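# Load an aluminum blank into the vise and tidy parts

## Task

Put one plain gray aluminum blank on the two low loose parallel bars inside the open vise, keeping both bars standing upright. Press its long edge against the fixed jaw (the end block without hoses) and its short end against the work stop (the short rod between the jaws). Set every finished part flat in the black outfeed tray with its pocket facing up. Every remaining blank, aluminum or brass, must finish entirely on the infeed plate (the plate with short pins), not stacked on another blank and not sitting on the pins. Each blank must end either in the orientation the blanks had on the plate at the start or flipped fully over.

## Robot and tools

ROBOT. Two Franka FR3 arms, left_arm and right_arm, each carrying a Robotiq 140 gripper and a wrist camera. left_arm's fingers can fold at a hinge. Only a grip in the quarter of each pad closest to the fingertip squeezes as commanded. Deeper grips may hold a narrow part loosely or not at all, may squeeze a wide part harder than asked, or may hold and then slip. Pressing left_arm's fingertips into a surface folds them easily unless the gripper is fully closed; the arm may then pass the surface with little sign of contact, and the next grip may fail. right_arm's fingers are rigid.

FRAMES. Scene frame: origin at table-top height midway between the nominal bases, +z up, +x out over the table, left_arm toward +y. Calibrated bases: left_arm at (+0.008, +0.343, +0.030) m, quat_wxyz (+1.000, 0, 0, -0.008); right_arm at (+0.048, -0.439, +0.030) m, quat_wxyz (+1.000, 0, 0, -0.003). Each arm's end_effector_position (metres) and end_effector_quat_wxyz are reported in that arm's own base frame and can be off by a few centimetres. cam_high and the table use the scene frame. The gripper's fingers point along its +z axis and it opens along its y axis. end_effector_position is the point between the closed pads. The fingertips reach about 33 mm past it at gaps up to 40 mm, and about 9 mm past it when fully open.

ROW FORMAT. One row holds 20 numbers, each between -1 and 1, covering both arms even if only one moves. The first 10 are for left_arm: 7 joint numbers, then gripper position, force_limit, speed. The next 10 are the same for right_arm. The joint order in a row and in every per-joint result list is elbow, waist, upper arm roll, shoulder, wrist pitch, forearm roll, wrist roll. Joint numbers are offsets, not angles. Each counts from the Joint targets at the start of the action, not from the previous row. 1.0 means 1.632 rad for elbow, waist, upper arm roll and shoulder, 3.472 rad for forearm roll, 2.955 rad for wrist pitch and 4.439 rad for wrist roll. Stated joint ranges in rad: waist -2.901 to 2.901, shoulder -1.836 to 1.836, upper arm roll -2.901 to 2.901, elbow -3.077 to -0.117, forearm roll -2.876 to 2.876, wrist pitch 0.440 to 4.622, wrist roll -3.051 to 3.051. An action that asks a joint more than 0.018 rad beyond an end is refused for both arms. A command within 0.05 rad of an end can cause a torque fault. The gripper numbers are absolute commands. position: +1 is fully open (140 mm), about -0.8 is where the pads touch, and -1 closes until blocked. force_limit: about 14 N at -1 up to 58 N at +1 for a slow close. speed: about 30 mm/s at -1 up to 250 mm/s at +1, and faster closes grip harder. force_limit and speed both begin at +1. To leave a gripper unchanged, resend its last three numbers, because 0 is itself a command.

TOOLS.
execute_actions(actions, cameras). actions is a list of actions. Each action has up to 15 rows, one per 1/30 s step, and the last row repeats until 15 steps (0.5 s) have run. An empty list only reports the state. cameras lists names from cam_high, cam_left_wrist, cam_right_wrist. Omit it, or pass null or ["all"], for every camera; pass [] for none.
move(target, speed, blend, blocking, cameras). target is one 20-number row or a list of up to 15 rows. In every row the joint numbers are offsets from the current Joint targets, all from that same base. speed is in rad/s for the joint with farthest to go: 0.01 to 5.26, default 0.5. blend, in rad, rounds corners in a list. All joints travel together along curves, with no avoidance of obstacles or the other arm. A move lasts at least 0.5 s, and a move longer than 10 s is cut short. Gripper changes in the first row are sent at the start; later ones are sent after the arm comes to rest at that row. The result adds a move: line (done, off_target, moving, held, fault, and possibly limits=held).
wait(seconds 0 to 10). stop() brakes a running move. zoom_image(camera, region [x0,y0,x1,y1] in pixels, at most 504x504). clear_fault(arm) clears a reported torque or force fault. read_manual gives only licence text. finished_scene(scene 1 or 2) ends the scene for good, so check the goal first.

RESULTS. Joint positions (rad), Joint velocities (rad/s) and Joint targets are listed per arm in the joint order above. Joint targets are the base for your next offsets. object_status: 0 moving, 1 blocked while opening, 2 blocked while closing (a grip), 3 reached the command or pads met. It updates 0.2 to 1.7 s after contact. position_measured is in counts: 3 is open, about 75 is 100 mm, 139 is 60 mm, 200 is 20 mm, 230 is pads touching. Flange force is along the gripper's axes and includes any held weight. Also reported: External joint torques, Joint torques, joint sent to its limit, joint command not followed (clearance check), MOTOR HOT, and velocities marked within noise. To grip harder, raise force_limit and switch position between -1 and -0.98. To soften a grip, open and reclose slowly.

SAFETY. An arm stops until clear_fault in any of these cases: contact torque reaches 35 N m (waist, shoulder), 32 (upper arm roll), 30 (elbow) or 12 (wrist joints); net outside force reaches 40 N, counting held weight; a joint overspeeds; or a joint passes its range end. After a force fault, release anything the arm holds before moving it. Overheating brakes an arm for 30 to 60 s. Avoid the following: dropping parts, releasing moving parts, slams, hard pushes, squeezing a part hard while it still rests on something, fast swings with a load, contact between the arms, and gripping the other gripper. Do not tip the loose vise bars, and keep every object on the table. Loose objects may get an occasional small push.

Each tool is called after "Call:" as name(argument=value, ...) on one line, values as JSON.

## Session

I'll start by reading the state and the camera images.

Call:
execute_actions(actions=[])

Scene clock: 0.00 s.
left_arm: end_effector_position=(+0.1773, -0.2225, +0.2984) position_measured=3 object_status=3 end_effector_quat_wxyz=(-0.304, -0.357, +0.865, -0.182) | right_arm: end_effector_position=(+0.4602, +0.5841, +0.3235) position_measured=3 object_status=3 end_effector_quat_wxyz=(-0.361, +0.915, -0.176, -0.039)
Joint names: [elbow, waist, upper arm roll, shoulder, wrist pitch, forearm roll, wrist roll]
Joint positions: left_arm=[-2.711 -0.571 0.324 -0.837 1.675 -0.458 0.514] | right_arm=[-1.901 0.775 0.008 0.132 2.481 0.795 -0.941]
Joint velocities: within noise
Joint torques (N m): no reading
External joint torques (N m): no reading
Flange force (N): no reading
Joint targets: left_arm=[-2.711 -0.571 0.324 -0.837 1.675 -0.458 0.514] | right_arm=[-1.901 0.775 0.008 0.132 2.481 0.795 -0.941]
Tool commands: left_gripper/position=+1.0 left_gripper/force_limit=+1.0 left_gripper/speed=+1.0 right_gripper/position=+1.0 right_gripper/force_limit=+1.0 right_gripper/speed=+1.0

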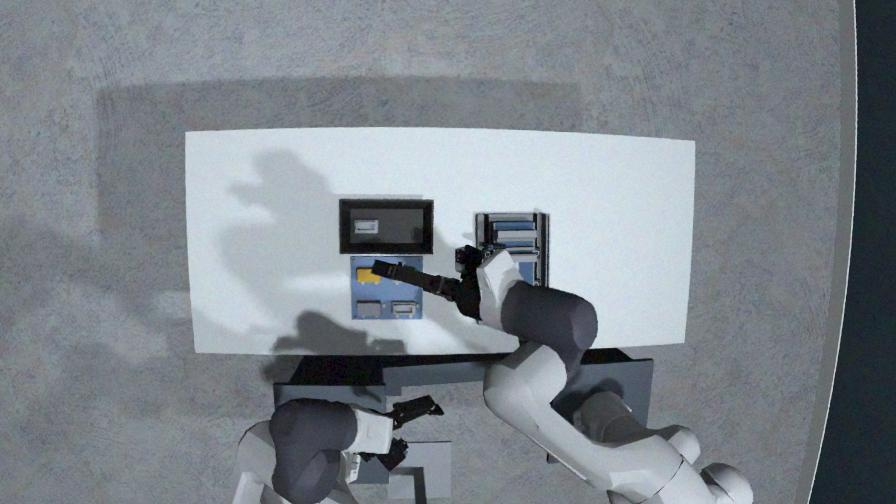

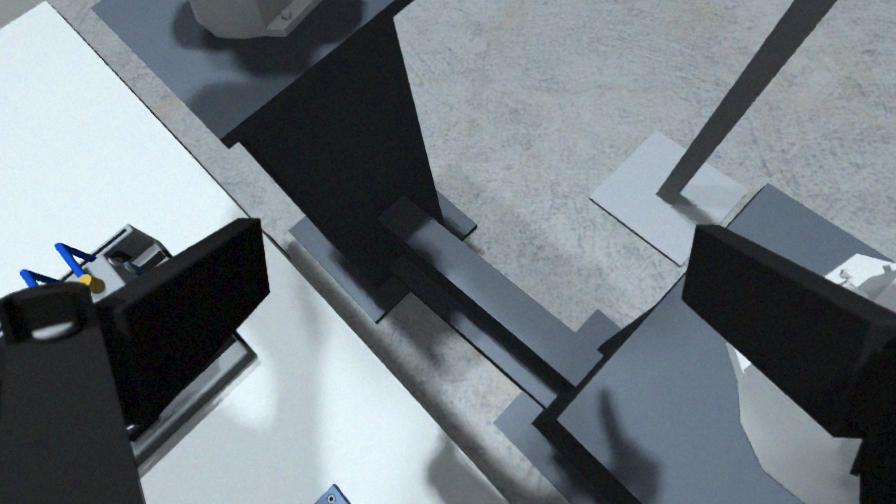

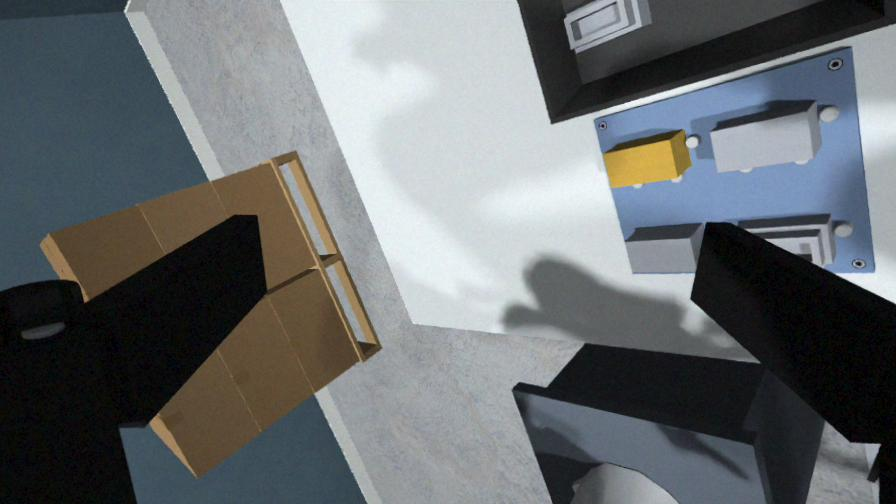

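Call:
zoom_image(camera="cam_high", region=[330, 190, 450, 330])

Call:
zoom_image(camera="cam_high", region=[440, 190, 600, 300])

Call:
zoom_image(camera="cam_right_wrist", region=[500, 0, 896, 300])

Scaled by 3.600 from the camera's 896x504 image, which has a finer 1280x720 frame.

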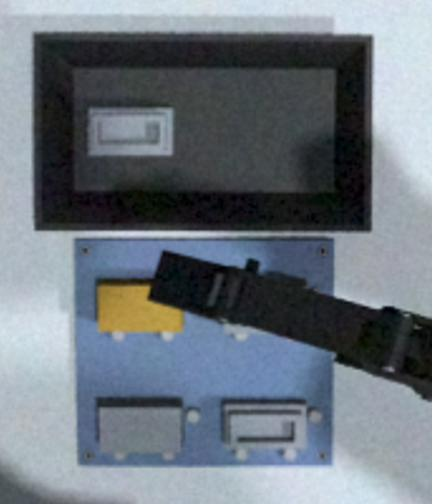

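Scaled by 3.150 from the camera's 896x504 image, which has a finer 1280x720 frame.

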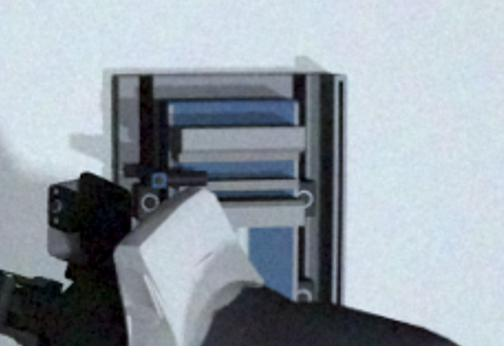

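Scaled by 1.273 from the camera's 896x504 image, which has a finer 1280x720 frame.

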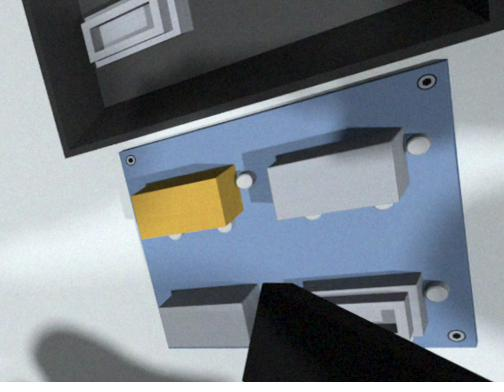

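Call:
move(target=[[0,0,0,0,0,0,0,1,1,1,-0.0824,-0.1360,-0.0049,-0.1320,-0.1791,-0.2290,-0.0173,1,1,1],[0.2509,0.1161,-0.1985,0.3043,0.0969,0.1319,0.1521,1,1,1,-0.0824,-0.1360,-0.0049,-0.1320,-0.1791,-0.2290,-0.0173,1,1,1]], speed=0.8)

Scene clock: 61.63 s.
left_arm: end_effector_position=(+0.4133, -0.1670, +0.2702) position_measured=3 object_status=3 end_effector_quat_wxyz=(-0.001, -0.003, +1.000, -0.002) | right_arm: end_effector_position=(+0.4530, +0.2804, +0.2706) position_measured=3 object_status=3 end_effector_quat_wxyz=(-0.002, +1.000, -0.002, +0.001)
Joint names: [elbow, waist, upper arm roll, shoulder, wrist pitch, forearm roll, wrist roll]
Joint positions: left_arm=[-2.303 -0.383 0.001 -0.342 1.959 -0.004 1.185] | right_arm=[-2.034 0.554 -0.001 -0.083 1.956 0.003 -1.014]
Joint velocities: left_arm=[-0.001 -0.001 0 -0.001 -0.001 -0.001 0.005] | right_arm=[within noise]
Joint torques (N m): left_arm=[24.8 0.9 0.1 -19.82 2.77 1.13 0.09] | right_arm=[26 -0.66 0.64 -29.93 2.37 0.43 -0.24]
External joint torques (N m): left_arm=[0.42 1.04 0.59 0.41 0.34 0.43 0.09] | right_arm=[1.11 -0.67 0.7 0.14 -0.29 -0.33 -0.24]
Flange force (N): left_arm=[-3.1 0.9 0.2] | right_arm=[3.9 -2.0 -2.8]
Joint targets: left_arm=[-2.301 -0.381 0.000 -0.341 1.961 0.000 1.190] | right_arm=[-2.035 0.553 0.000 -0.084 1.952 0.000 -1.017]
move: done
camera_calibration:
cam_left_wrist: T_world_to_cam=[[-0.00539409, 0.999983, -0.00233079, 0.176855], [0.941919, 0.00586355, 0.33579, -0.470895], [0.335798, -0.000384129, -0.941934, 0.258606], [0, 0, 0, 1]] pos_world=[0.357659, -0.173992, 0.402124]
cam_right_wrist: T_world_to_cam=[[0.0126, -0.999846, -0.012247, 0.287414], [-0.938764, -0.0160461, 0.344188, 0.340672], [-0.344331, 0.0071603, -0.938821, 0.54361], [0, 0, 0, 1]] pos_world=[0.503371, 0.288944, 0.396618]

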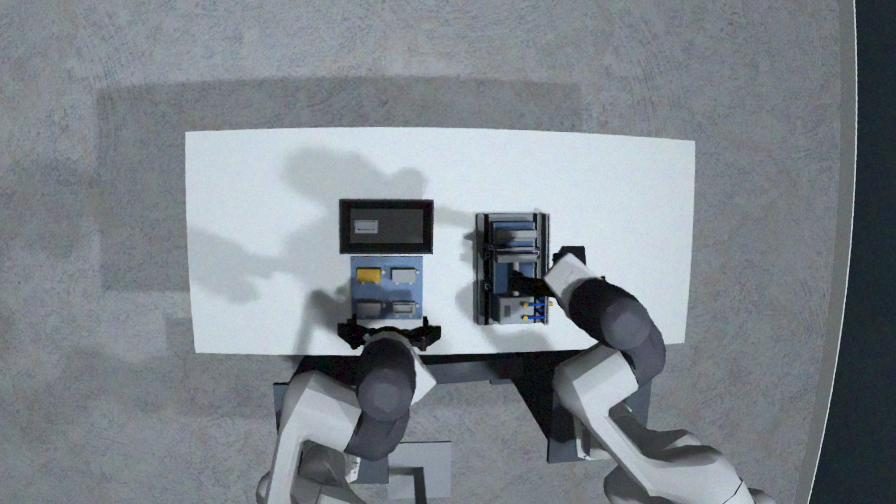

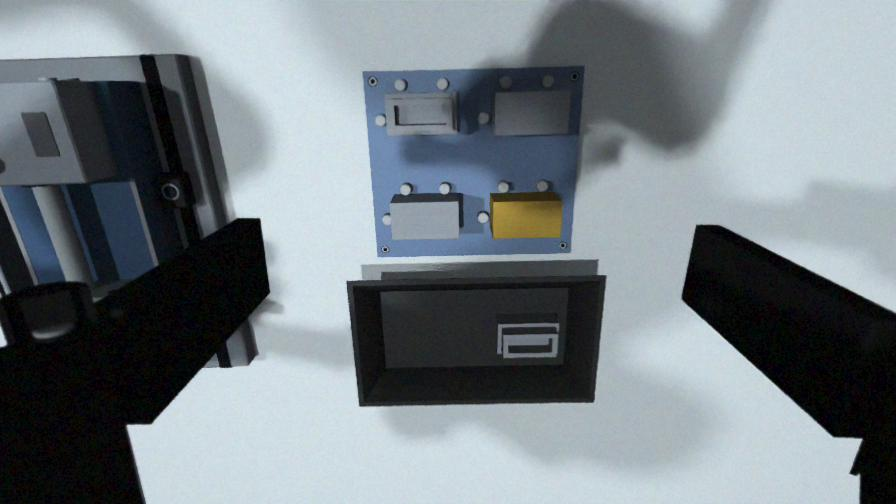

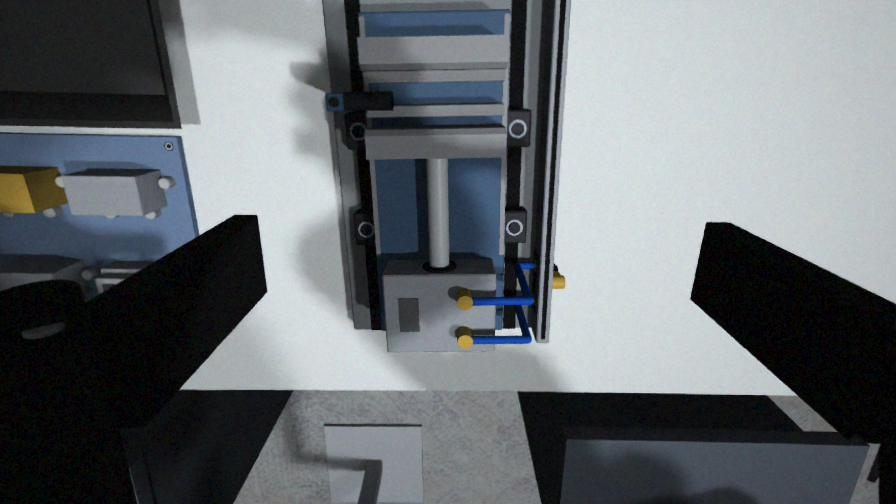

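Call:
zoom_image(camera="cam_right_wrist", region=[300, 0, 600, 190])

Call:
zoom_image(camera="cam_left_wrist", region=[340, 50, 620, 270])

Call:
zoom_image(camera="cam_high", region=[460, 200, 570, 335])

Call:
zoom_image(camera="cam_high", region=[330, 190, 450, 330])

Scaled by 1.680 from the camera's 896x504 image, which has a finer 1280x720 frame.

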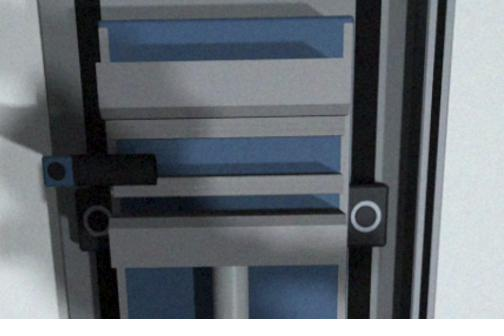

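Scaled by 1.800 from the camera's 896x504 image, which has a finer 1280x720 frame.

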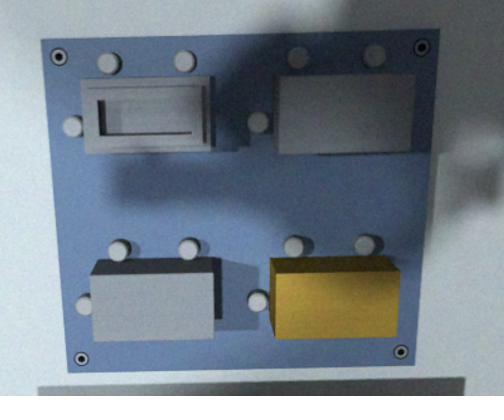

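Scaled by 3.733 from the camera's 896x504 image, which has a finer 1280x720 frame.

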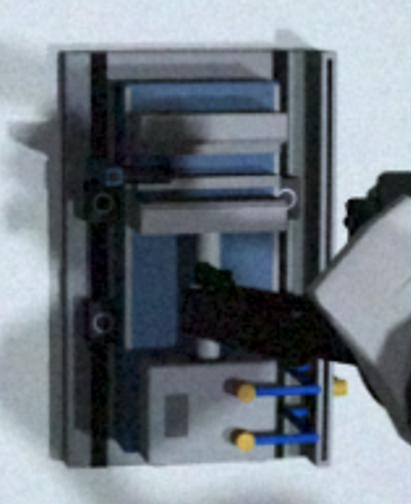

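Scaled by 3.600 from the camera's 896x504 image, which has a finer 1280x720 frame.

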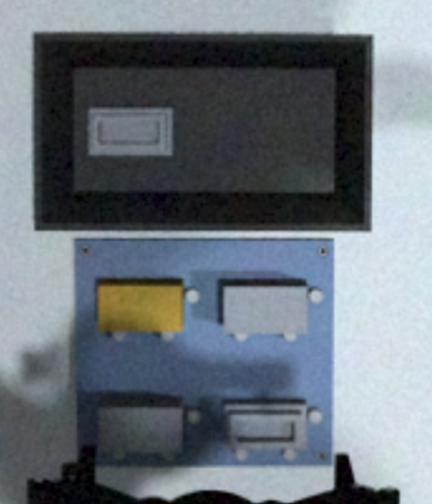

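Call:
zoom_image(camera="cam_left_wrist", region=[330, 240, 630, 420])

Call:
zoom_image(camera="cam_left_wrist", region=[0, 40, 270, 380])

Scaled by 1.680 from the camera's 896x504 image, which has a finer 1280x720 frame.

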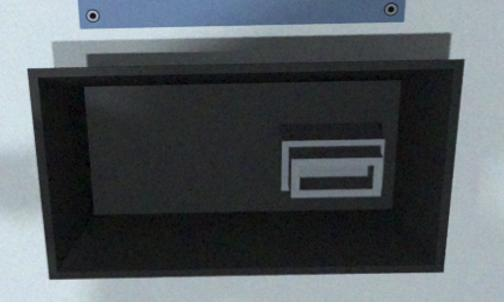

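Scaled by 1.482 from the camera's 896x504 image, which has a finer 1280x720 frame.

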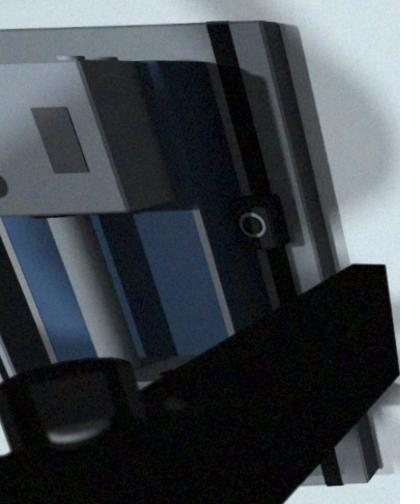

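Call:
move(target=[-0.1667,-0.0561,0,0.0537,0.1214,0,-0.3785,-0.08,-1,-0.3,0.0081,-0.0050,0,0.1378,0.0713,0,0.3519,-0.08,-1,-0.3], speed=1.0)

Scene clock: 168.97 s.
left_arm: end_effector_position=(+0.3794, -0.1937, +0.1406) position_measured=139 object_status=3 end_effector_quat_wxyz=(+0.001, +0.713, -0.701, +0.000) | right_arm: end_effector_position=(+0.4929, +0.2994, +0.1693) position_measured=139 object_status=3 end_effector_quat_wxyz=(+0.002, +0.708, -0.706, -0.002)
Joint names: [elbow, waist, upper arm roll, shoulder, wrist pitch, forearm roll, wrist roll]
Joint positions: left_arm=[-2.572 -0.471 0.001 -0.254 2.318 -0.004 -0.486] | right_arm=[-2.023 0.546 -0.001 0.14 2.158 0.003 0.54]
Joint velocities: left_arm=[0 0 0 0 0 0.001 -0.006] | right_arm=[-0.001 0 0 -0.001 -0.001 0.001 0.005]
Joint torques (N m): left_arm=[22.15 0.05 0.32 -20.97 2.94 0.89 -0.31] | right_arm=[25.32 -0.78 0.92 -35.66 2.69 0.32 0.07]
External joint torques (N m): left_arm=[-0.08 0.13 0.64 0.24 0.34 0.33 -0.31] | right_arm=[1.6 -0.87 0.71 0.88 0.18 -0.3 0.07]
Flange force (N): left_arm=[-0.2 -0.7 1.5] | right_arm=[-4.2 -7.3 -0.6]
Joint targets: left_arm=[-2.573 -0.473 0.000 -0.253 2.320 0.000 -0.491] | right_arm=[-2.022 0.544 0.000 0.141 2.162 0.000 0.545]
move: done
camera_calibration:
cam_left_wrist: T_world_to_cam=[[-0.999853, -0.0169361, 0.002705, 0.382692], [-0.0150406, 0.941652, 0.336251, 0.14894], [-0.00824195, 0.336161, -0.941768, 0.343554], [0, 0, 0, 1]] pos_world=[0.387707, -0.249258, 0.272431]
cam_right_wrist: T_world_to_cam=[[-0.999782, -0.0207666, -0.00193231, 0.508784], [-0.0201529, 0.938046, 0.345925, -0.325468], [-0.00537111, 0.345889, -0.93826, 0.193497], [0, 0, 0, 1]] pos_world=[0.503154, 0.248941, 0.295121]

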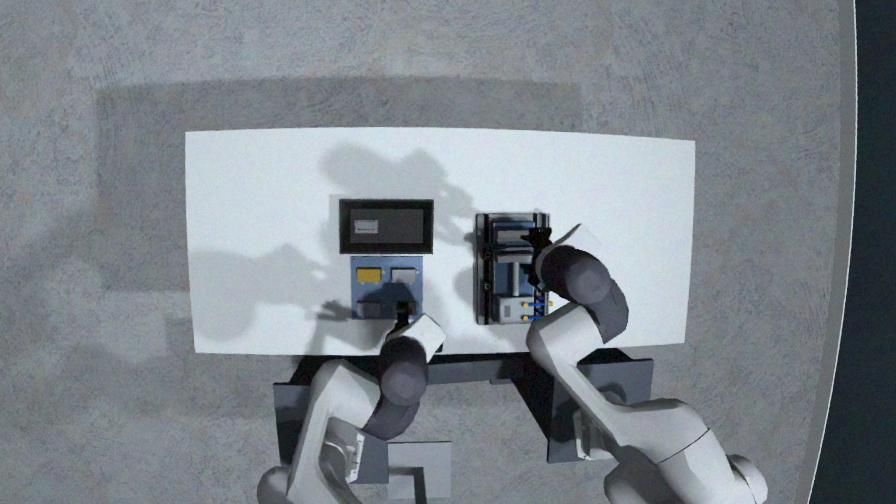

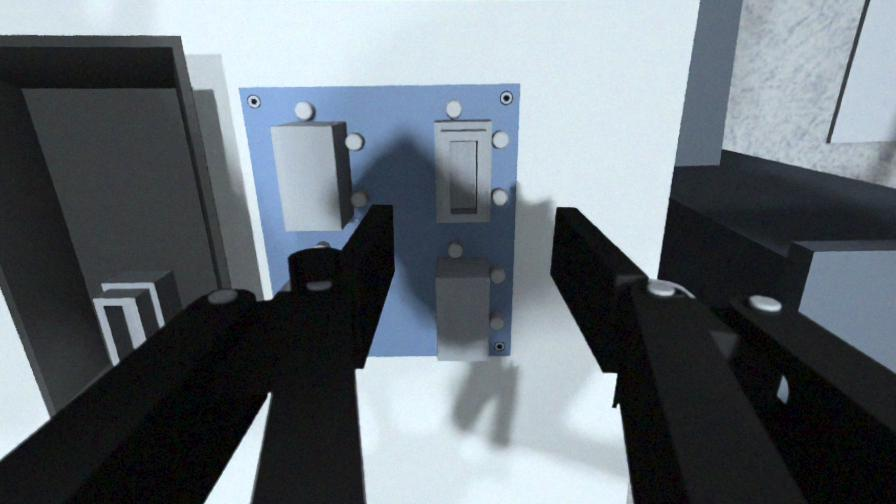

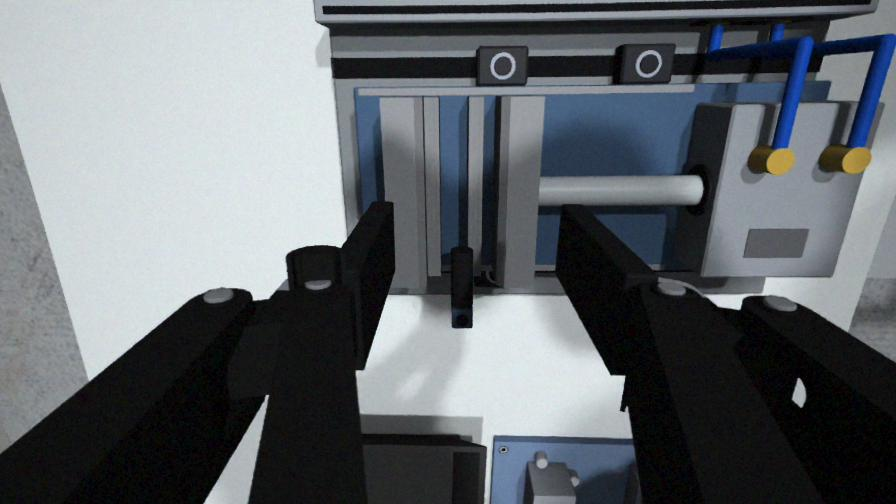

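Call:
zoom_image(camera="cam_right_wrist", region=[340, 60, 600, 340])

Call:
zoom_image(camera="cam_left_wrist", region=[230, 70, 570, 380])

Scaled by 1.800 from the camera's 896x504 image, which has a finer 1280x720 frame.

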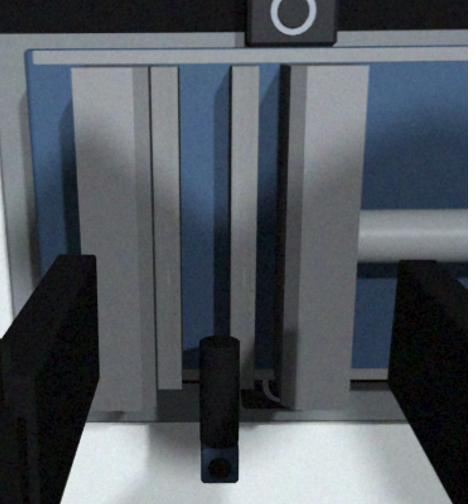

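Scaled by 1.482 from the camera's 896x504 image, which has a finer 1280x720 frame.

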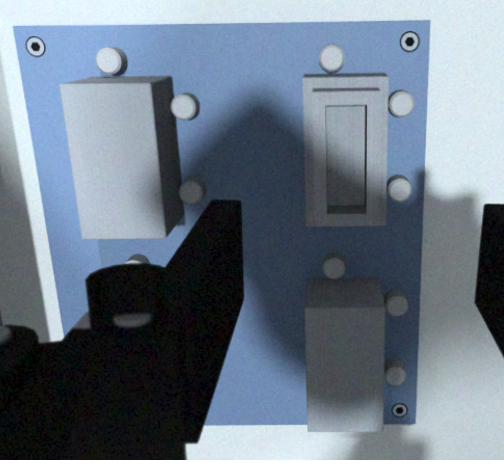

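Call:
zoom_image(camera="cam_left_wrist", region=[230, 80, 400, 250])

Call:
zoom_image(camera="cam_left_wrist", region=[380, 80, 550, 250])

Call:
zoom_image(camera="cam_left_wrist", region=[390, 220, 560, 390])

Call:
zoom_image(camera="cam_right_wrist", region=[380, 180, 560, 340])

Scaled by 2.965 from the camera's 896x504 image, which has a finer 1280x720 frame.

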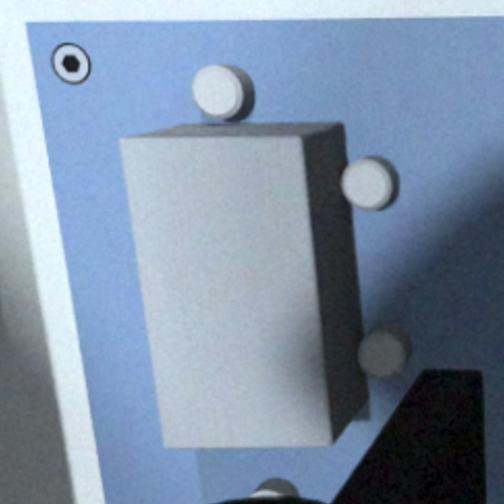

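Scaled by 2.965 from the camera's 896x504 image, which has a finer 1280x720 frame.

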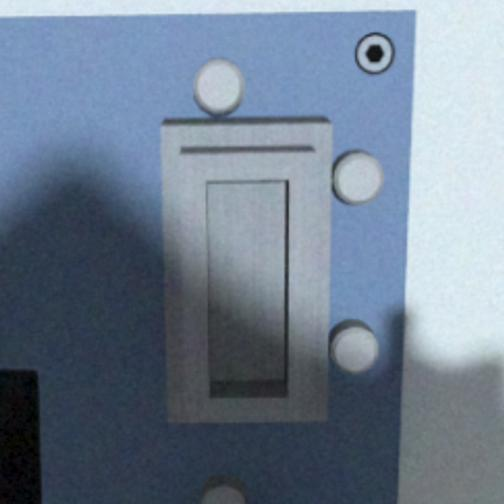

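Scaled by 2.965 from the camera's 896x504 image, which has a finer 1280x720 frame.

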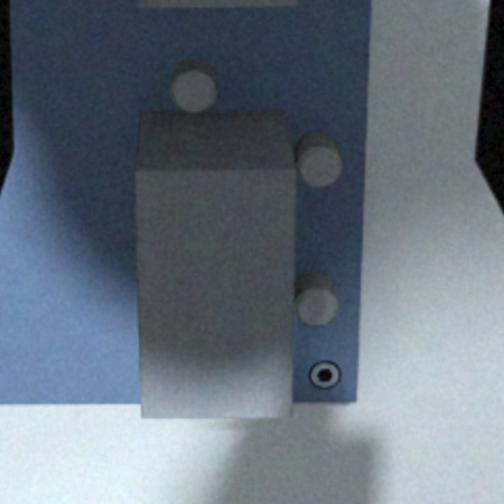

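Scaled by 2.800 from the camera's 896x504 image, which has a finer 1280x720 frame.

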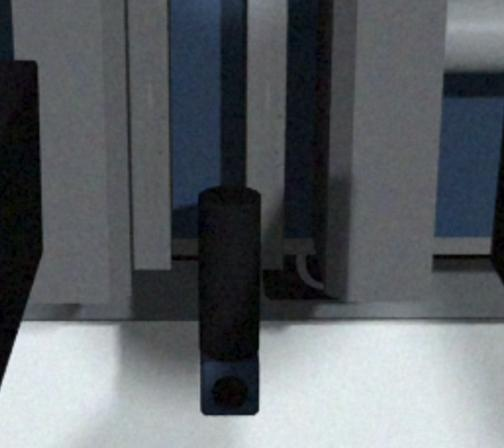

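Call:
move(target=[[0.0550,0.0131,0,0.1183,0.0350,0,0.0043,-1,-1,-0.6,-0.0485,0.0148,0,-0.0368,0.0068,0,-0.3500,0.429,-1,-0.3],[0.0388,0.0131,0,0.1865,0.0816,0,0.0043,-1,-1,-0.6,-0.0485,0.0148,0,-0.0368,0.0068,0,-0.3500,0.429,-1,-0.3]], speed=[1.0, 0.25])

Scene clock: 268.17 s.
left_arm: end_effector_position=(+0.4189, -0.2038, +0.0504) position_measured=232 object_status=3 end_effector_quat_wxyz=(+0.001, +0.716, -0.698, +0.000) | right_arm: end_effector_position=(+0.4698, +0.2990, +0.1695) position_measured=75 object_status=3 end_effector_quat_wxyz=(+0.000, +1.000, -0.001, -0.002)
Joint names: [elbow, waist, upper arm roll, shoulder, wrist pitch, forearm roll, wrist roll]
Joint positions: left_arm=[-2.51 -0.453 0.001 0.05 2.559 -0.004 -0.475] | right_arm=[-2.1 0.567 -0.001 0.082 2.178 0.003 -1.004]
Joint velocities: left_arm=[within noise] | right_arm=[0 0 -0.001 0 0 0.001 -0.004]
Joint torques (N m): left_arm=[19.3 0.83 0.5 -28.5 2.9 0.73 0.13] | right_arm=[24.71 0.09 0.72 -34.47 2.82 0.41 -0.18]
External joint torques (N m): left_arm=[0.1 0.91 0.54 0.32 0.31 0.31 0.13] | right_arm=[1.04 0.14 0.69 0.08 0.18 -0.26 -0.18]
Flange force (N): left_arm=[-1.2 -1.6 1.6] | right_arm=[3.1 -2.4 -0.7]
Joint targets: left_arm=[-2.510 -0.451 0.000 0.051 2.561 0.000 -0.472] | right_arm=[-2.101 0.569 0.000 0.081 2.183 0.000 -1.009]
move: done
camera_calibration:
cam_left_wrist: T_world_to_cam=[[-0.999678, -0.0252017, 0.00293096, 0.420418], [-0.0227344, 0.941058, 0.337481, 0.192337], [-0.0112633, 0.337306, -0.941328, 0.263746], [0, 0, 0, 1]] pos_world=[0.427626, -0.259368, 0.182129]
cam_right_wrist: T_world_to_cam=[[0.0148451, -0.999862, -0.00742971, 0.302721], [-0.936455, -0.0165074, 0.3504, 0.389593], [-0.350474, 0.00175587, -0.936571, 0.458478], [0, 0, 0, 1]] pos_world=[0.521027, 0.308305, 0.295133]

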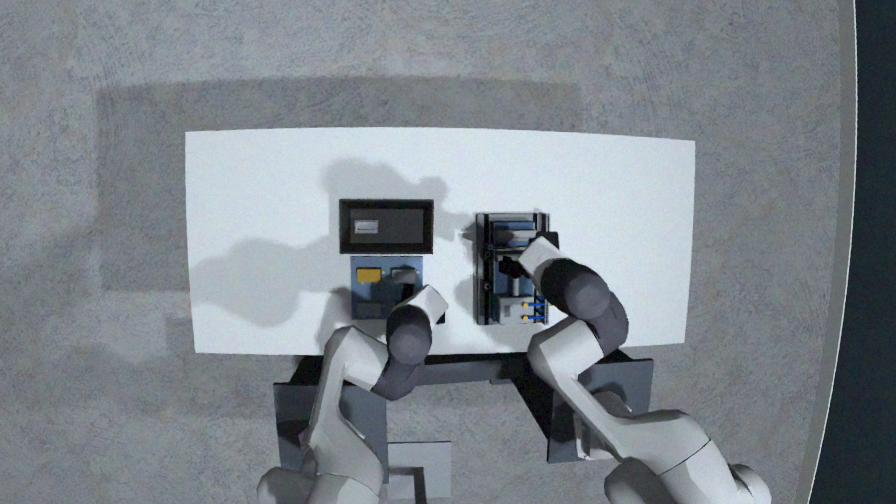

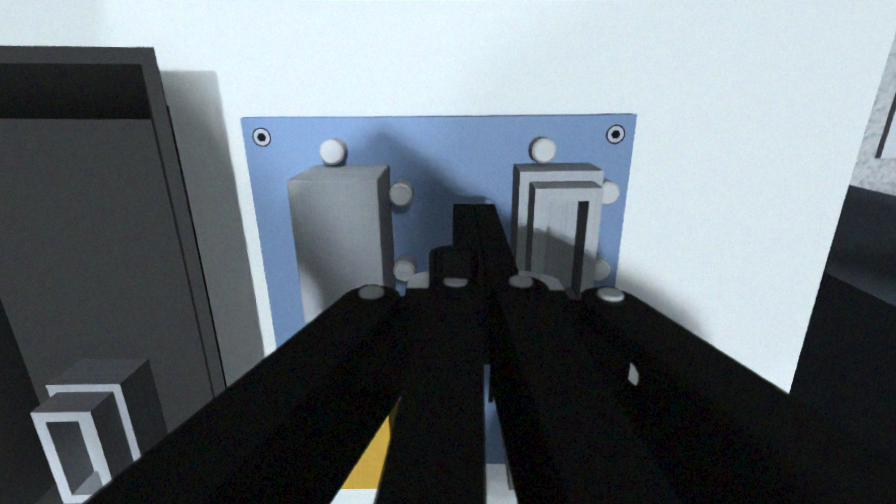

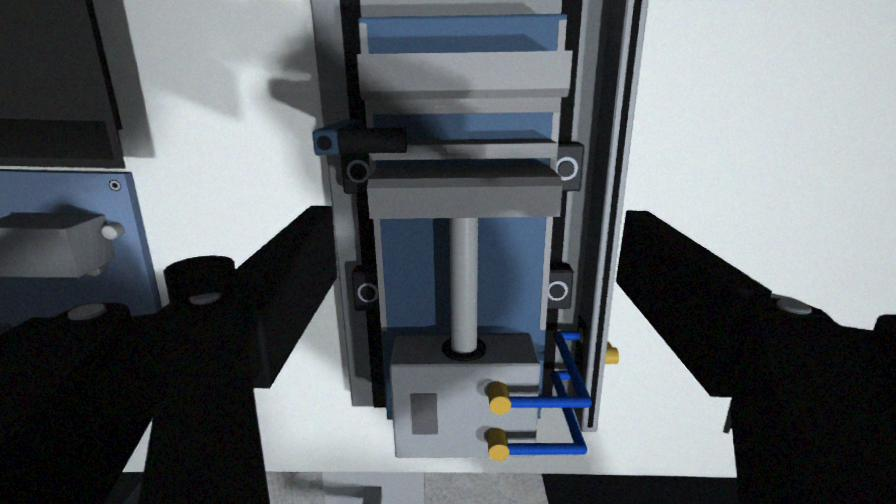

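Call:
zoom_image(camera="cam_left_wrist", region=[420, 120, 640, 320])

Call:
zoom_image(camera="cam_right_wrist", region=[300, 20, 600, 240])

Scaled by 2.291 from the camera's 896x504 image, which has a finer 1280x720 frame.

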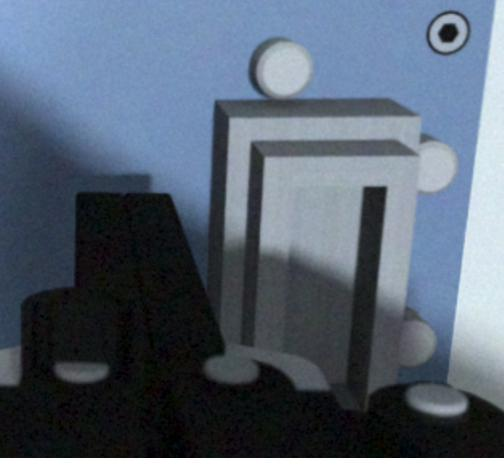

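Scaled by 1.680 from the camera's 896x504 image, which has a finer 1280x720 frame.

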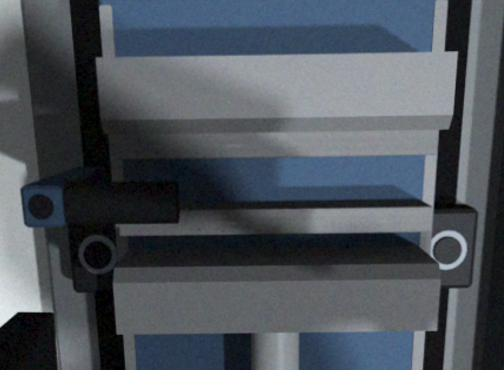

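Call:
zoom_image(camera="cam_right_wrist", region=[310, 40, 450, 160])

Call:
zoom_image(camera="cam_right_wrist", region=[340, 120, 480, 240])

Call:
move(target=[-0.0025,0,0,0.0307,0.0183,0,0,-1,-1,-0.6,0,0,0,0,0,0,0,0.429,-1,-0.3], speed=0.08, cameras=["cam_left_wrist"])

Scaled by 3.600 from the camera's 896x504 image, which has a finer 1280x720 frame.

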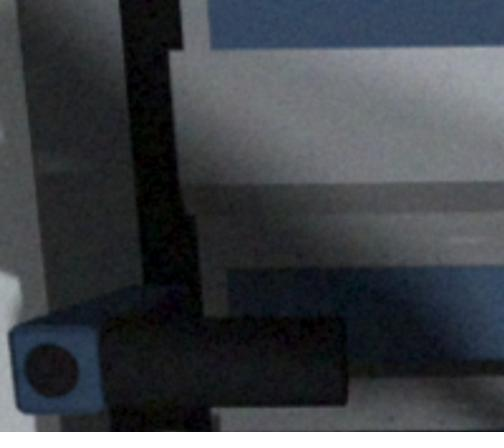

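Scaled by 3.600 from the camera's 896x504 image, which has a finer 1280x720 frame.

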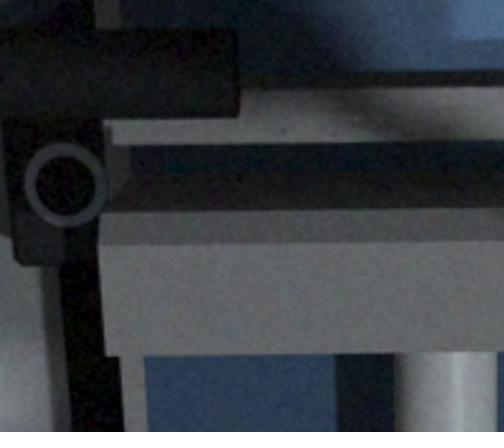

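Scene clock: 289.60 s.
left_arm: end_effector_position=(+0.4192, -0.2038, +0.0306) position_measured=232 object_status=3 end_effector_quat_wxyz=(+0.001, +0.716, -0.698, +0.000) | right_arm: end_effector_position=(+0.4698, +0.2991, +0.1695) position_measured=75 object_status=3 end_effector_quat_wxyz=(+0.000, +1.000, +0.000, -0.002)
Joint names: [elbow, waist, upper arm roll, shoulder, wrist pitch, forearm roll, wrist roll]
Joint positions: left_arm=[-2.513 -0.453 0.001 0.1 2.612 -0.004 -0.475] | right_arm=[-2.1 0.567 -0.001 0.082 2.179 0.003 -1.006]
Joint velocities: left_arm=[0.001 0 0 0 0.005 0.001 -0.001] | right_arm=[within noise]
Joint torques (N m): left_arm=[18.29 0.81 0.5 -29.17 3.09 0.69 0.14] | right_arm=[24.87 0.09 0.78 -34.44 2.78 0.4 -0.24]
External joint torques (N m): left_arm=[-0.03 1 0.59 0.42 0.51 0.3 0.14] | right_arm=[1.28 0.09 0.71 -0.04 0.15 -0.27 -0.24]
Flange force (N): left_arm=[-1.6 -1.3 2.5] | right_arm=[3.6 -2.6 -1.2]
Joint targets: left_arm=[-2.514 -0.451 0.000 0.101 2.615 0.000 -0.472] | right_arm=[-2.101 0.569 0.000 0.081 2.183 0.000 -1.009]
move: done
camera_calibration:
cam_left_wrist: T_world_to_cam=[[-0.999681, -0.0251046, 0.0026447, 0.420947], [-0.0227386, 0.941028, 0.337563, 0.199103], [-0.0109631, 0.337395, -0.941299, 0.245035], [0, 0, 0, 1]] pos_world=[0.428026, -0.259468, 0.162328]
Images, in order (width x height): cam_left_wrist 896x504.

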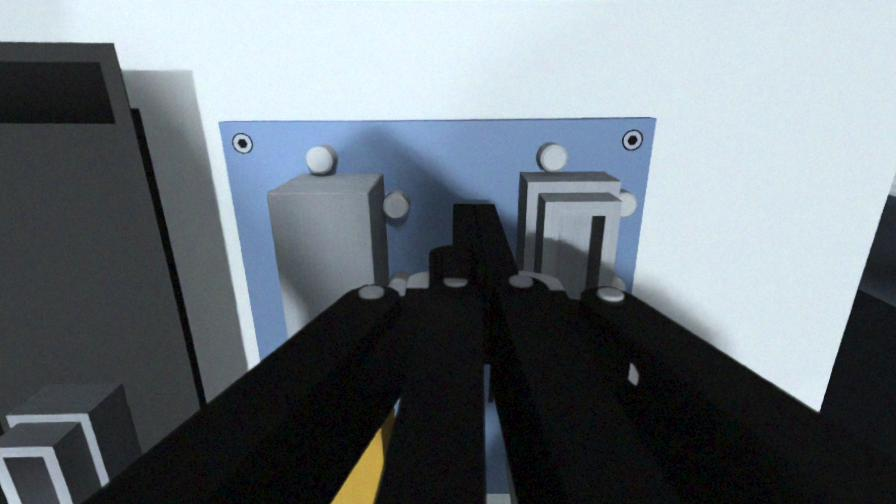

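Call:
execute_actions(actions=[[[0,0,0,0.0032,0.0018,0,0,-1,-1,-0.6,0,0,0,0,0,0,0,0.429,-1,-0.3]],[[0,0,0,0.0032,0.0018,0,0,-1,-1,-0.6,0,0,0,0,0,0,0,0.429,-1,-0.3]],[[0,0,0,0.0032,0.0018,0,0,-1,-1,-0.6,0,0,0,0,0,0,0,0.429,-1,-0.3]],[[0,0,0,0.0032,0.0018,0,0,-1,-1,-0.6,0,0,0,0,0,0,0,0.429,-1,-0.3]]], cameras=[])

Scene clock: 295.33 s.
left_arm: end_effector_position=(+0.4197, -0.2040, +0.0227) position_measured=232 object_status=3 end_effector_quat_wxyz=(+0.001, +0.716, -0.698, +0.000) | right_arm: end_effector_position=(+0.4698, +0.2991, +0.1695) position_measured=75 object_status=3 end_effector_quat_wxyz=(+0.000, +1.000, +0.000, -0.002)
Joint names: [elbow, waist, upper arm roll, shoulder, wrist pitch, forearm roll, wrist roll]
Joint positions: left_arm=[-2.513 -0.453 0.001 0.121 2.634 -0.004 -0.475] | right_arm=[-2.1 0.567 -0.001 0.082 2.179 0.003 -1.006]
Joint velocities: within noise
Joint torques (N m): left_arm=[18.12 0.75 0.53 -29.52 2.99 0.67 0.1] | right_arm=[24.93 0.11 0.8 -34.42 2.76 0.42 -0.23]
External joint torques (N m): left_arm=[-0.03 0.92 0.58 0.58 0.39 0.28 0.1] | right_arm=[1.29 0.03 0.65 0.06 0.12 -0.25 -0.23]
External joint torques at the end of the 1st action: left_arm=[-0.11 0.99 0.67 0.61 0.35 0.28 0.11] | right_arm=[1.22 0.1 0.82 0.25 0.11 -0.25 -0.19]
External joint torques at the end of the 2nd action: left_arm=[0 0.92 0.58 0.5 0.4 0.28 0.1] | right_arm=[1.27 0.06 0.8 0.12 0.14 -0.27 -0.23]
External joint torques at the end of the 3rd action: left_arm=[0.01 0.96 0.61 0.52 0.28 0.28 0.1] | right_arm=[1.39 0.14 0.8 0.05 0.13 -0.24 -0.22]
Flange force (N): left_arm=[-1.2 -1.6 2.5] | right_arm=[4.0 -2.7 -1.2]
Flange force at the end of the 1st action (N): left_arm=[-1.5 -1.6 2.5] | right_arm=[4.1 -3.1 -0.9]
Flange force at the end of the 2nd action (N): left_arm=[-1.3 -1.5 2.3] | right_arm=[3.9 -2.9 -1.1]
Flange force at the end of the 3rd action (N): left_arm=[-1.3 -1.7 2.1] | right_arm=[4.1 -3.1 -1.3]
Joint targets: left_arm=[-2.514 -0.451 0.000 0.122 2.637 0.000 -0.472] | right_arm=[-2.101 0.569 0.000 0.081 2.183 0.000 -1.009]
Step readings (joint positions of left_arm | right_arm; steps 1 to 15: 1st action; 16 to 30: 2nd action; 31 to 45: 3rd action; 46 to 60: 4th action):
0: [-2.513 -0.453 0.001 0.100 2.613 -0.004 -0.475] | [-2.100 0.567 -0.001 0.082 2.179 0.003 -1.006]
1: [-2.513 -0.453 0.001 0.100 2.614 -0.004 -0.475] | [-2.100 0.567 -0.001 0.082 2.179 0.003 -1.006]
2: [-2.513 -0.453 0.001 0.101 2.614 -0.004 -0.475] | [-2.100 0.567 -0.001 0.082 2.179 0.003 -1.006]
4: [-2.513 -0.453 0.001 0.104 2.616 -0.004 -0.475] | [-2.100 0.567 -0.001 0.082 2.179 0.003 -1.006]
8: [-2.513 -0.453 0.001 0.105 2.617 -0.004 -0.475] | [-2.100 0.567 -0.001 0.082 2.179 0.003 -1.006]
15: [-2.513 -0.453 0.001 0.105 2.618 -0.004 -0.475] | [-2.100 0.567 -0.001 0.082 2.179 0.003 -1.006]
16: [-2.513 -0.453 0.001 0.105 2.618 -0.004 -0.475] | [-2.100 0.567 -0.001 0.082 2.179 0.003 -1.006]
17: [-2.513 -0.453 0.001 0.106 2.619 -0.004 -0.475] | [-2.100 0.567 -0.001 0.082 2.179 0.003 -1.006]
19: [-2.513 -0.453 0.001 0.109 2.621 -0.004 -0.475] | [-2.100 0.567 -0.001 0.082 2.179 0.003 -1.006]
23: [-2.513 -0.453 0.001 0.110 2.622 -0.004 -0.475] | [-2.100 0.567 -0.001 0.082 2.179 0.003 -1.006]
30: [-2.513 -0.453 0.001 0.110 2.623 -0.004 -0.475] | [-2.100 0.567 -0.001 0.082 2.179 0.003 -1.006]
31: [-2.513 -0.453 0.001 0.111 2.624 -0.004 -0.475] | [-2.100 0.567 -0.001 0.082 2.179 0.003 -1.006]
32: [-2.513 -0.453 0.001 0.112 2.625 -0.004 -0.475] | [-2.100 0.567 -0.001 0.082 2.179 0.003 -1.006]
34: [-2.513 -0.453 0.001 0.114 2.626 -0.004 -0.475] | [-2.100 0.567 -0.001 0.082 2.179 0.003 -1.006]
38: [-2.513 -0.453 0.001 0.116 2.627 -0.004 -0.475] | [-2.100 0.567 -0.001 0.082 2.179 0.003 -1.006]
45: [-2.513 -0.453 0.001 0.116 2.628 -0.004 -0.475] | [-2.100 0.567 -0.001 0.082 2.179 0.003 -1.006]
46: [-2.513 -0.453 0.001 0.116 2.629 -0.004 -0.475] | [-2.100 0.567 -0.001 0.082 2.179 0.003 -1.006]
47: [-2.513 -0.453 0.001 0.117 2.630 -0.004 -0.475] | [-2.100 0.567 -0.001 0.082 2.179 0.003 -1.006]
49: [-2.513 -0.453 0.001 0.119 2.631 -0.004 -0.475] | [-2.100 0.567 -0.001 0.082 2.179 0.003 -1.006]
53: [-2.513 -0.453 0.001 0.121 2.633 -0.004 -0.475] | [-2.100 0.567 -0.001 0.082 2.179 0.003 -1.006]
60: [-2.513 -0.453 0.001 0.121 2.634 -0.004 -0.475] | [-2.100 0.567 -0.001 0.082 2.179 0.003 -1.006]
No camera images: "cameras" was empty.

Call:
execute_actions(actions=[[[0,0,0,0.0032,0.0018,0,0,-1,-1,-0.6,0,0,0,0,0,0,0,0.429,-1,-0.3]],[[0,0,0,0.0032,0.0018,0,0,-1,-1,-0.6,0,0,0,0,0,0,0,0.429,-1,-0.3]],[[0,0,0,0.0032,0.0018,0,0,-1,-1,-0.6,0,0,0,0,0,0,0,0.429,-1,-0.3]],[[0,0,0,0.0032,0.0018,0,0,-1,-1,-0.6,0,0,0,0,0,0,0,0.429,-1,-0.3]]], cameras=[])

Scene clock: 306.67 s.
left_arm: end_effector_position=(+0.4198, -0.2041, +0.0148) position_measured=232 object_status=3 end_effector_quat_wxyz=(+0.001, +0.716, -0.698, +0.000) | right_arm: end_effector_position=(+0.4698, +0.2991, +0.1695) position_measured=75 object_status=3 end_effector_quat_wxyz=(+0.000, +1.000, +0.000, -0.002)
Joint names: [elbow, waist, upper arm roll, shoulder, wrist pitch, forearm roll, wrist roll]
Joint positions: left_arm=[-2.513 -0.453 0.001 0.142 2.655 -0.004 -0.475] | right_arm=[-2.1 0.567 -0.001 0.082 2.179 0.003 -1.006]
Joint velocities: within noise
Joint torques (N m): left_arm=[17.75 0.77 0.54 -29.87 2.92 0.65 0.09] | right_arm=[25.04 0.1 0.87 -34.36 2.75 0.42 -0.22]
External joint torques (N m): left_arm=[-0.02 0.91 0.54 0.62 0.32 0.29 0.09] | right_arm=[1.48 0.07 0.76 -0.01 0.13 -0.25 -0.22]
External joint torques at the end of the 1st action: left_arm=[0.07 0.89 0.54 0.46 0.34 0.29 0.13] | right_arm=[1.41 0.11 0.79 0.05 0.12 -0.24 -0.28]
External joint torques at the end of the 2nd action: left_arm=[-0.11 0.95 0.56 0.71 0.37 0.28 0.13] | right_arm=[1.4 0.22 0.74 0.02 0.11 -0.23 -0.18]
External joint torques at the end of the 3rd action: left_arm=[-0.03 0.77 0.44 0.69 0.32 0.29 0.09] | right_arm=[1.45 -0.01 0.71 0.03 0.14 -0.25 -0.21]
Flange force (N): left_arm=[-1.1 -1.7 2.5] | right_arm=[4.3 -3.1 -1.5]
Flange force at the end of the 1st action (N): left_arm=[-1.2 -1.6 2.1] | right_arm=[4.3 -3.0 -1.4]
Flange force at the end of the 2nd action (N): left_arm=[-1.3 -1.6 2.8] | right_arm=[4.0 -3.2 -1.4]
Flange force at the end of the 3rd action (N): left_arm=[-0.8 -1.6 2.7] | right_arm=[4.4 -3.0 -1.4]
Joint targets: left_arm=[-2.514 -0.451 0.000 0.143 2.658 0.000 -0.472] | right_arm=[-2.101 0.569 0.000 0.081 2.183 0.000 -1.009]
Step readings (joint positions of left_arm | right_arm; steps 1 to 15: 1st action; 16 to 30: 2nd action; 31 to 45: 3rd action; 46 to 60: 4th action):
0: [-2.513 -0.453 0.001 0.121 2.635 -0.004 -0.475] | [-2.100 0.567 -0.001 0.082 2.179 0.003 -1.006]
1: [-2.513 -0.453 0.001 0.121 2.635 -0.004 -0.475] | [-2.100 0.567 -0.001 0.082 2.179 0.003 -1.006]
2: [-2.513 -0.453 0.001 0.122 2.636 -0.004 -0.475] | [-2.100 0.567 -0.001 0.082 2.179 0.003 -1.006]
4: [-2.513 -0.453 0.001 0.125 2.637 -0.004 -0.475] | [-2.100 0.567 -0.001 0.082 2.179 0.003 -1.006]
8: [-2.513 -0.453 0.001 0.126 2.638 -0.004 -0.475] | [-2.100 0.567 -0.001 0.082 2.179 0.003 -1.006]
15: [-2.513 -0.453 0.001 0.126 2.639 -0.004 -0.475] | [-2.100 0.567 -0.001 0.082 2.179 0.003 -1.006]
16: [-2.513 -0.453 0.001 0.126 2.640 -0.004 -0.475] | [-2.100 0.567 -0.001 0.082 2.179 0.003 -1.006]
17: [-2.513 -0.453 0.001 0.127 2.641 -0.004 -0.475] | [-2.100 0.567 -0.001 0.082 2.179 0.003 -1.006]
19: [-2.513 -0.453 0.001 0.130 2.642 -0.004 -0.475] | [-2.100 0.567 -0.001 0.082 2.179 0.003 -1.006]
23: [-2.513 -0.453 0.001 0.131 2.643 -0.004 -0.475] | [-2.100 0.567 -0.001 0.082 2.179 0.003 -1.006]
30: [-2.513 -0.453 0.001 0.131 2.644 -0.004 -0.475] | [-2.100 0.567 -0.001 0.082 2.179 0.003 -1.006]
31: [-2.513 -0.453 0.001 0.131 2.645 -0.004 -0.475] | [-2.100 0.567 -0.001 0.082 2.179 0.003 -1.006]
32: [-2.513 -0.453 0.001 0.132 2.646 -0.004 -0.475] | [-2.100 0.567 -0.001 0.082 2.179 0.003 -1.006]
34: [-2.513 -0.453 0.001 0.135 2.647 -0.004 -0.475] | [-2.100 0.567 -0.001 0.082 2.179 0.003 -1.006]
38: [-2.513 -0.453 0.001 0.136 2.649 -0.004 -0.475] | [-2.100 0.567 -0.001 0.082 2.179 0.003 -1.006]
45: [-2.513 -0.453 0.001 0.136 2.650 -0.004 -0.475] | [-2.100 0.567 -0.001 0.082 2.179 0.003 -1.006]
46: [-2.513 -0.453 0.001 0.137 2.650 -0.004 -0.475] | [-2.100 0.567 -0.001 0.082 2.179 0.003 -1.006]
47: [-2.513 -0.453 0.001 0.138 2.651 -0.004 -0.475] | [-2.100 0.567 -0.001 0.082 2.179 0.003 -1.006]
49: [-2.513 -0.453 0.001 0.140 2.653 -0.004 -0.475] | [-2.100 0.567 -0.001 0.082 2.179 0.003 -1.006]
53: [-2.513 -0.453 0.001 0.142 2.654 -0.004 -0.475] | [-2.100 0.567 -0.001 0.082 2.179 0.003 -1.006]
60: [-2.513 -0.453 0.001 0.142 2.655 -0.004 -0.475] | [-2.100 0.567 -0.001 0.082 2.179 0.003 -1.006]
No camera images: "cameras" was empty.


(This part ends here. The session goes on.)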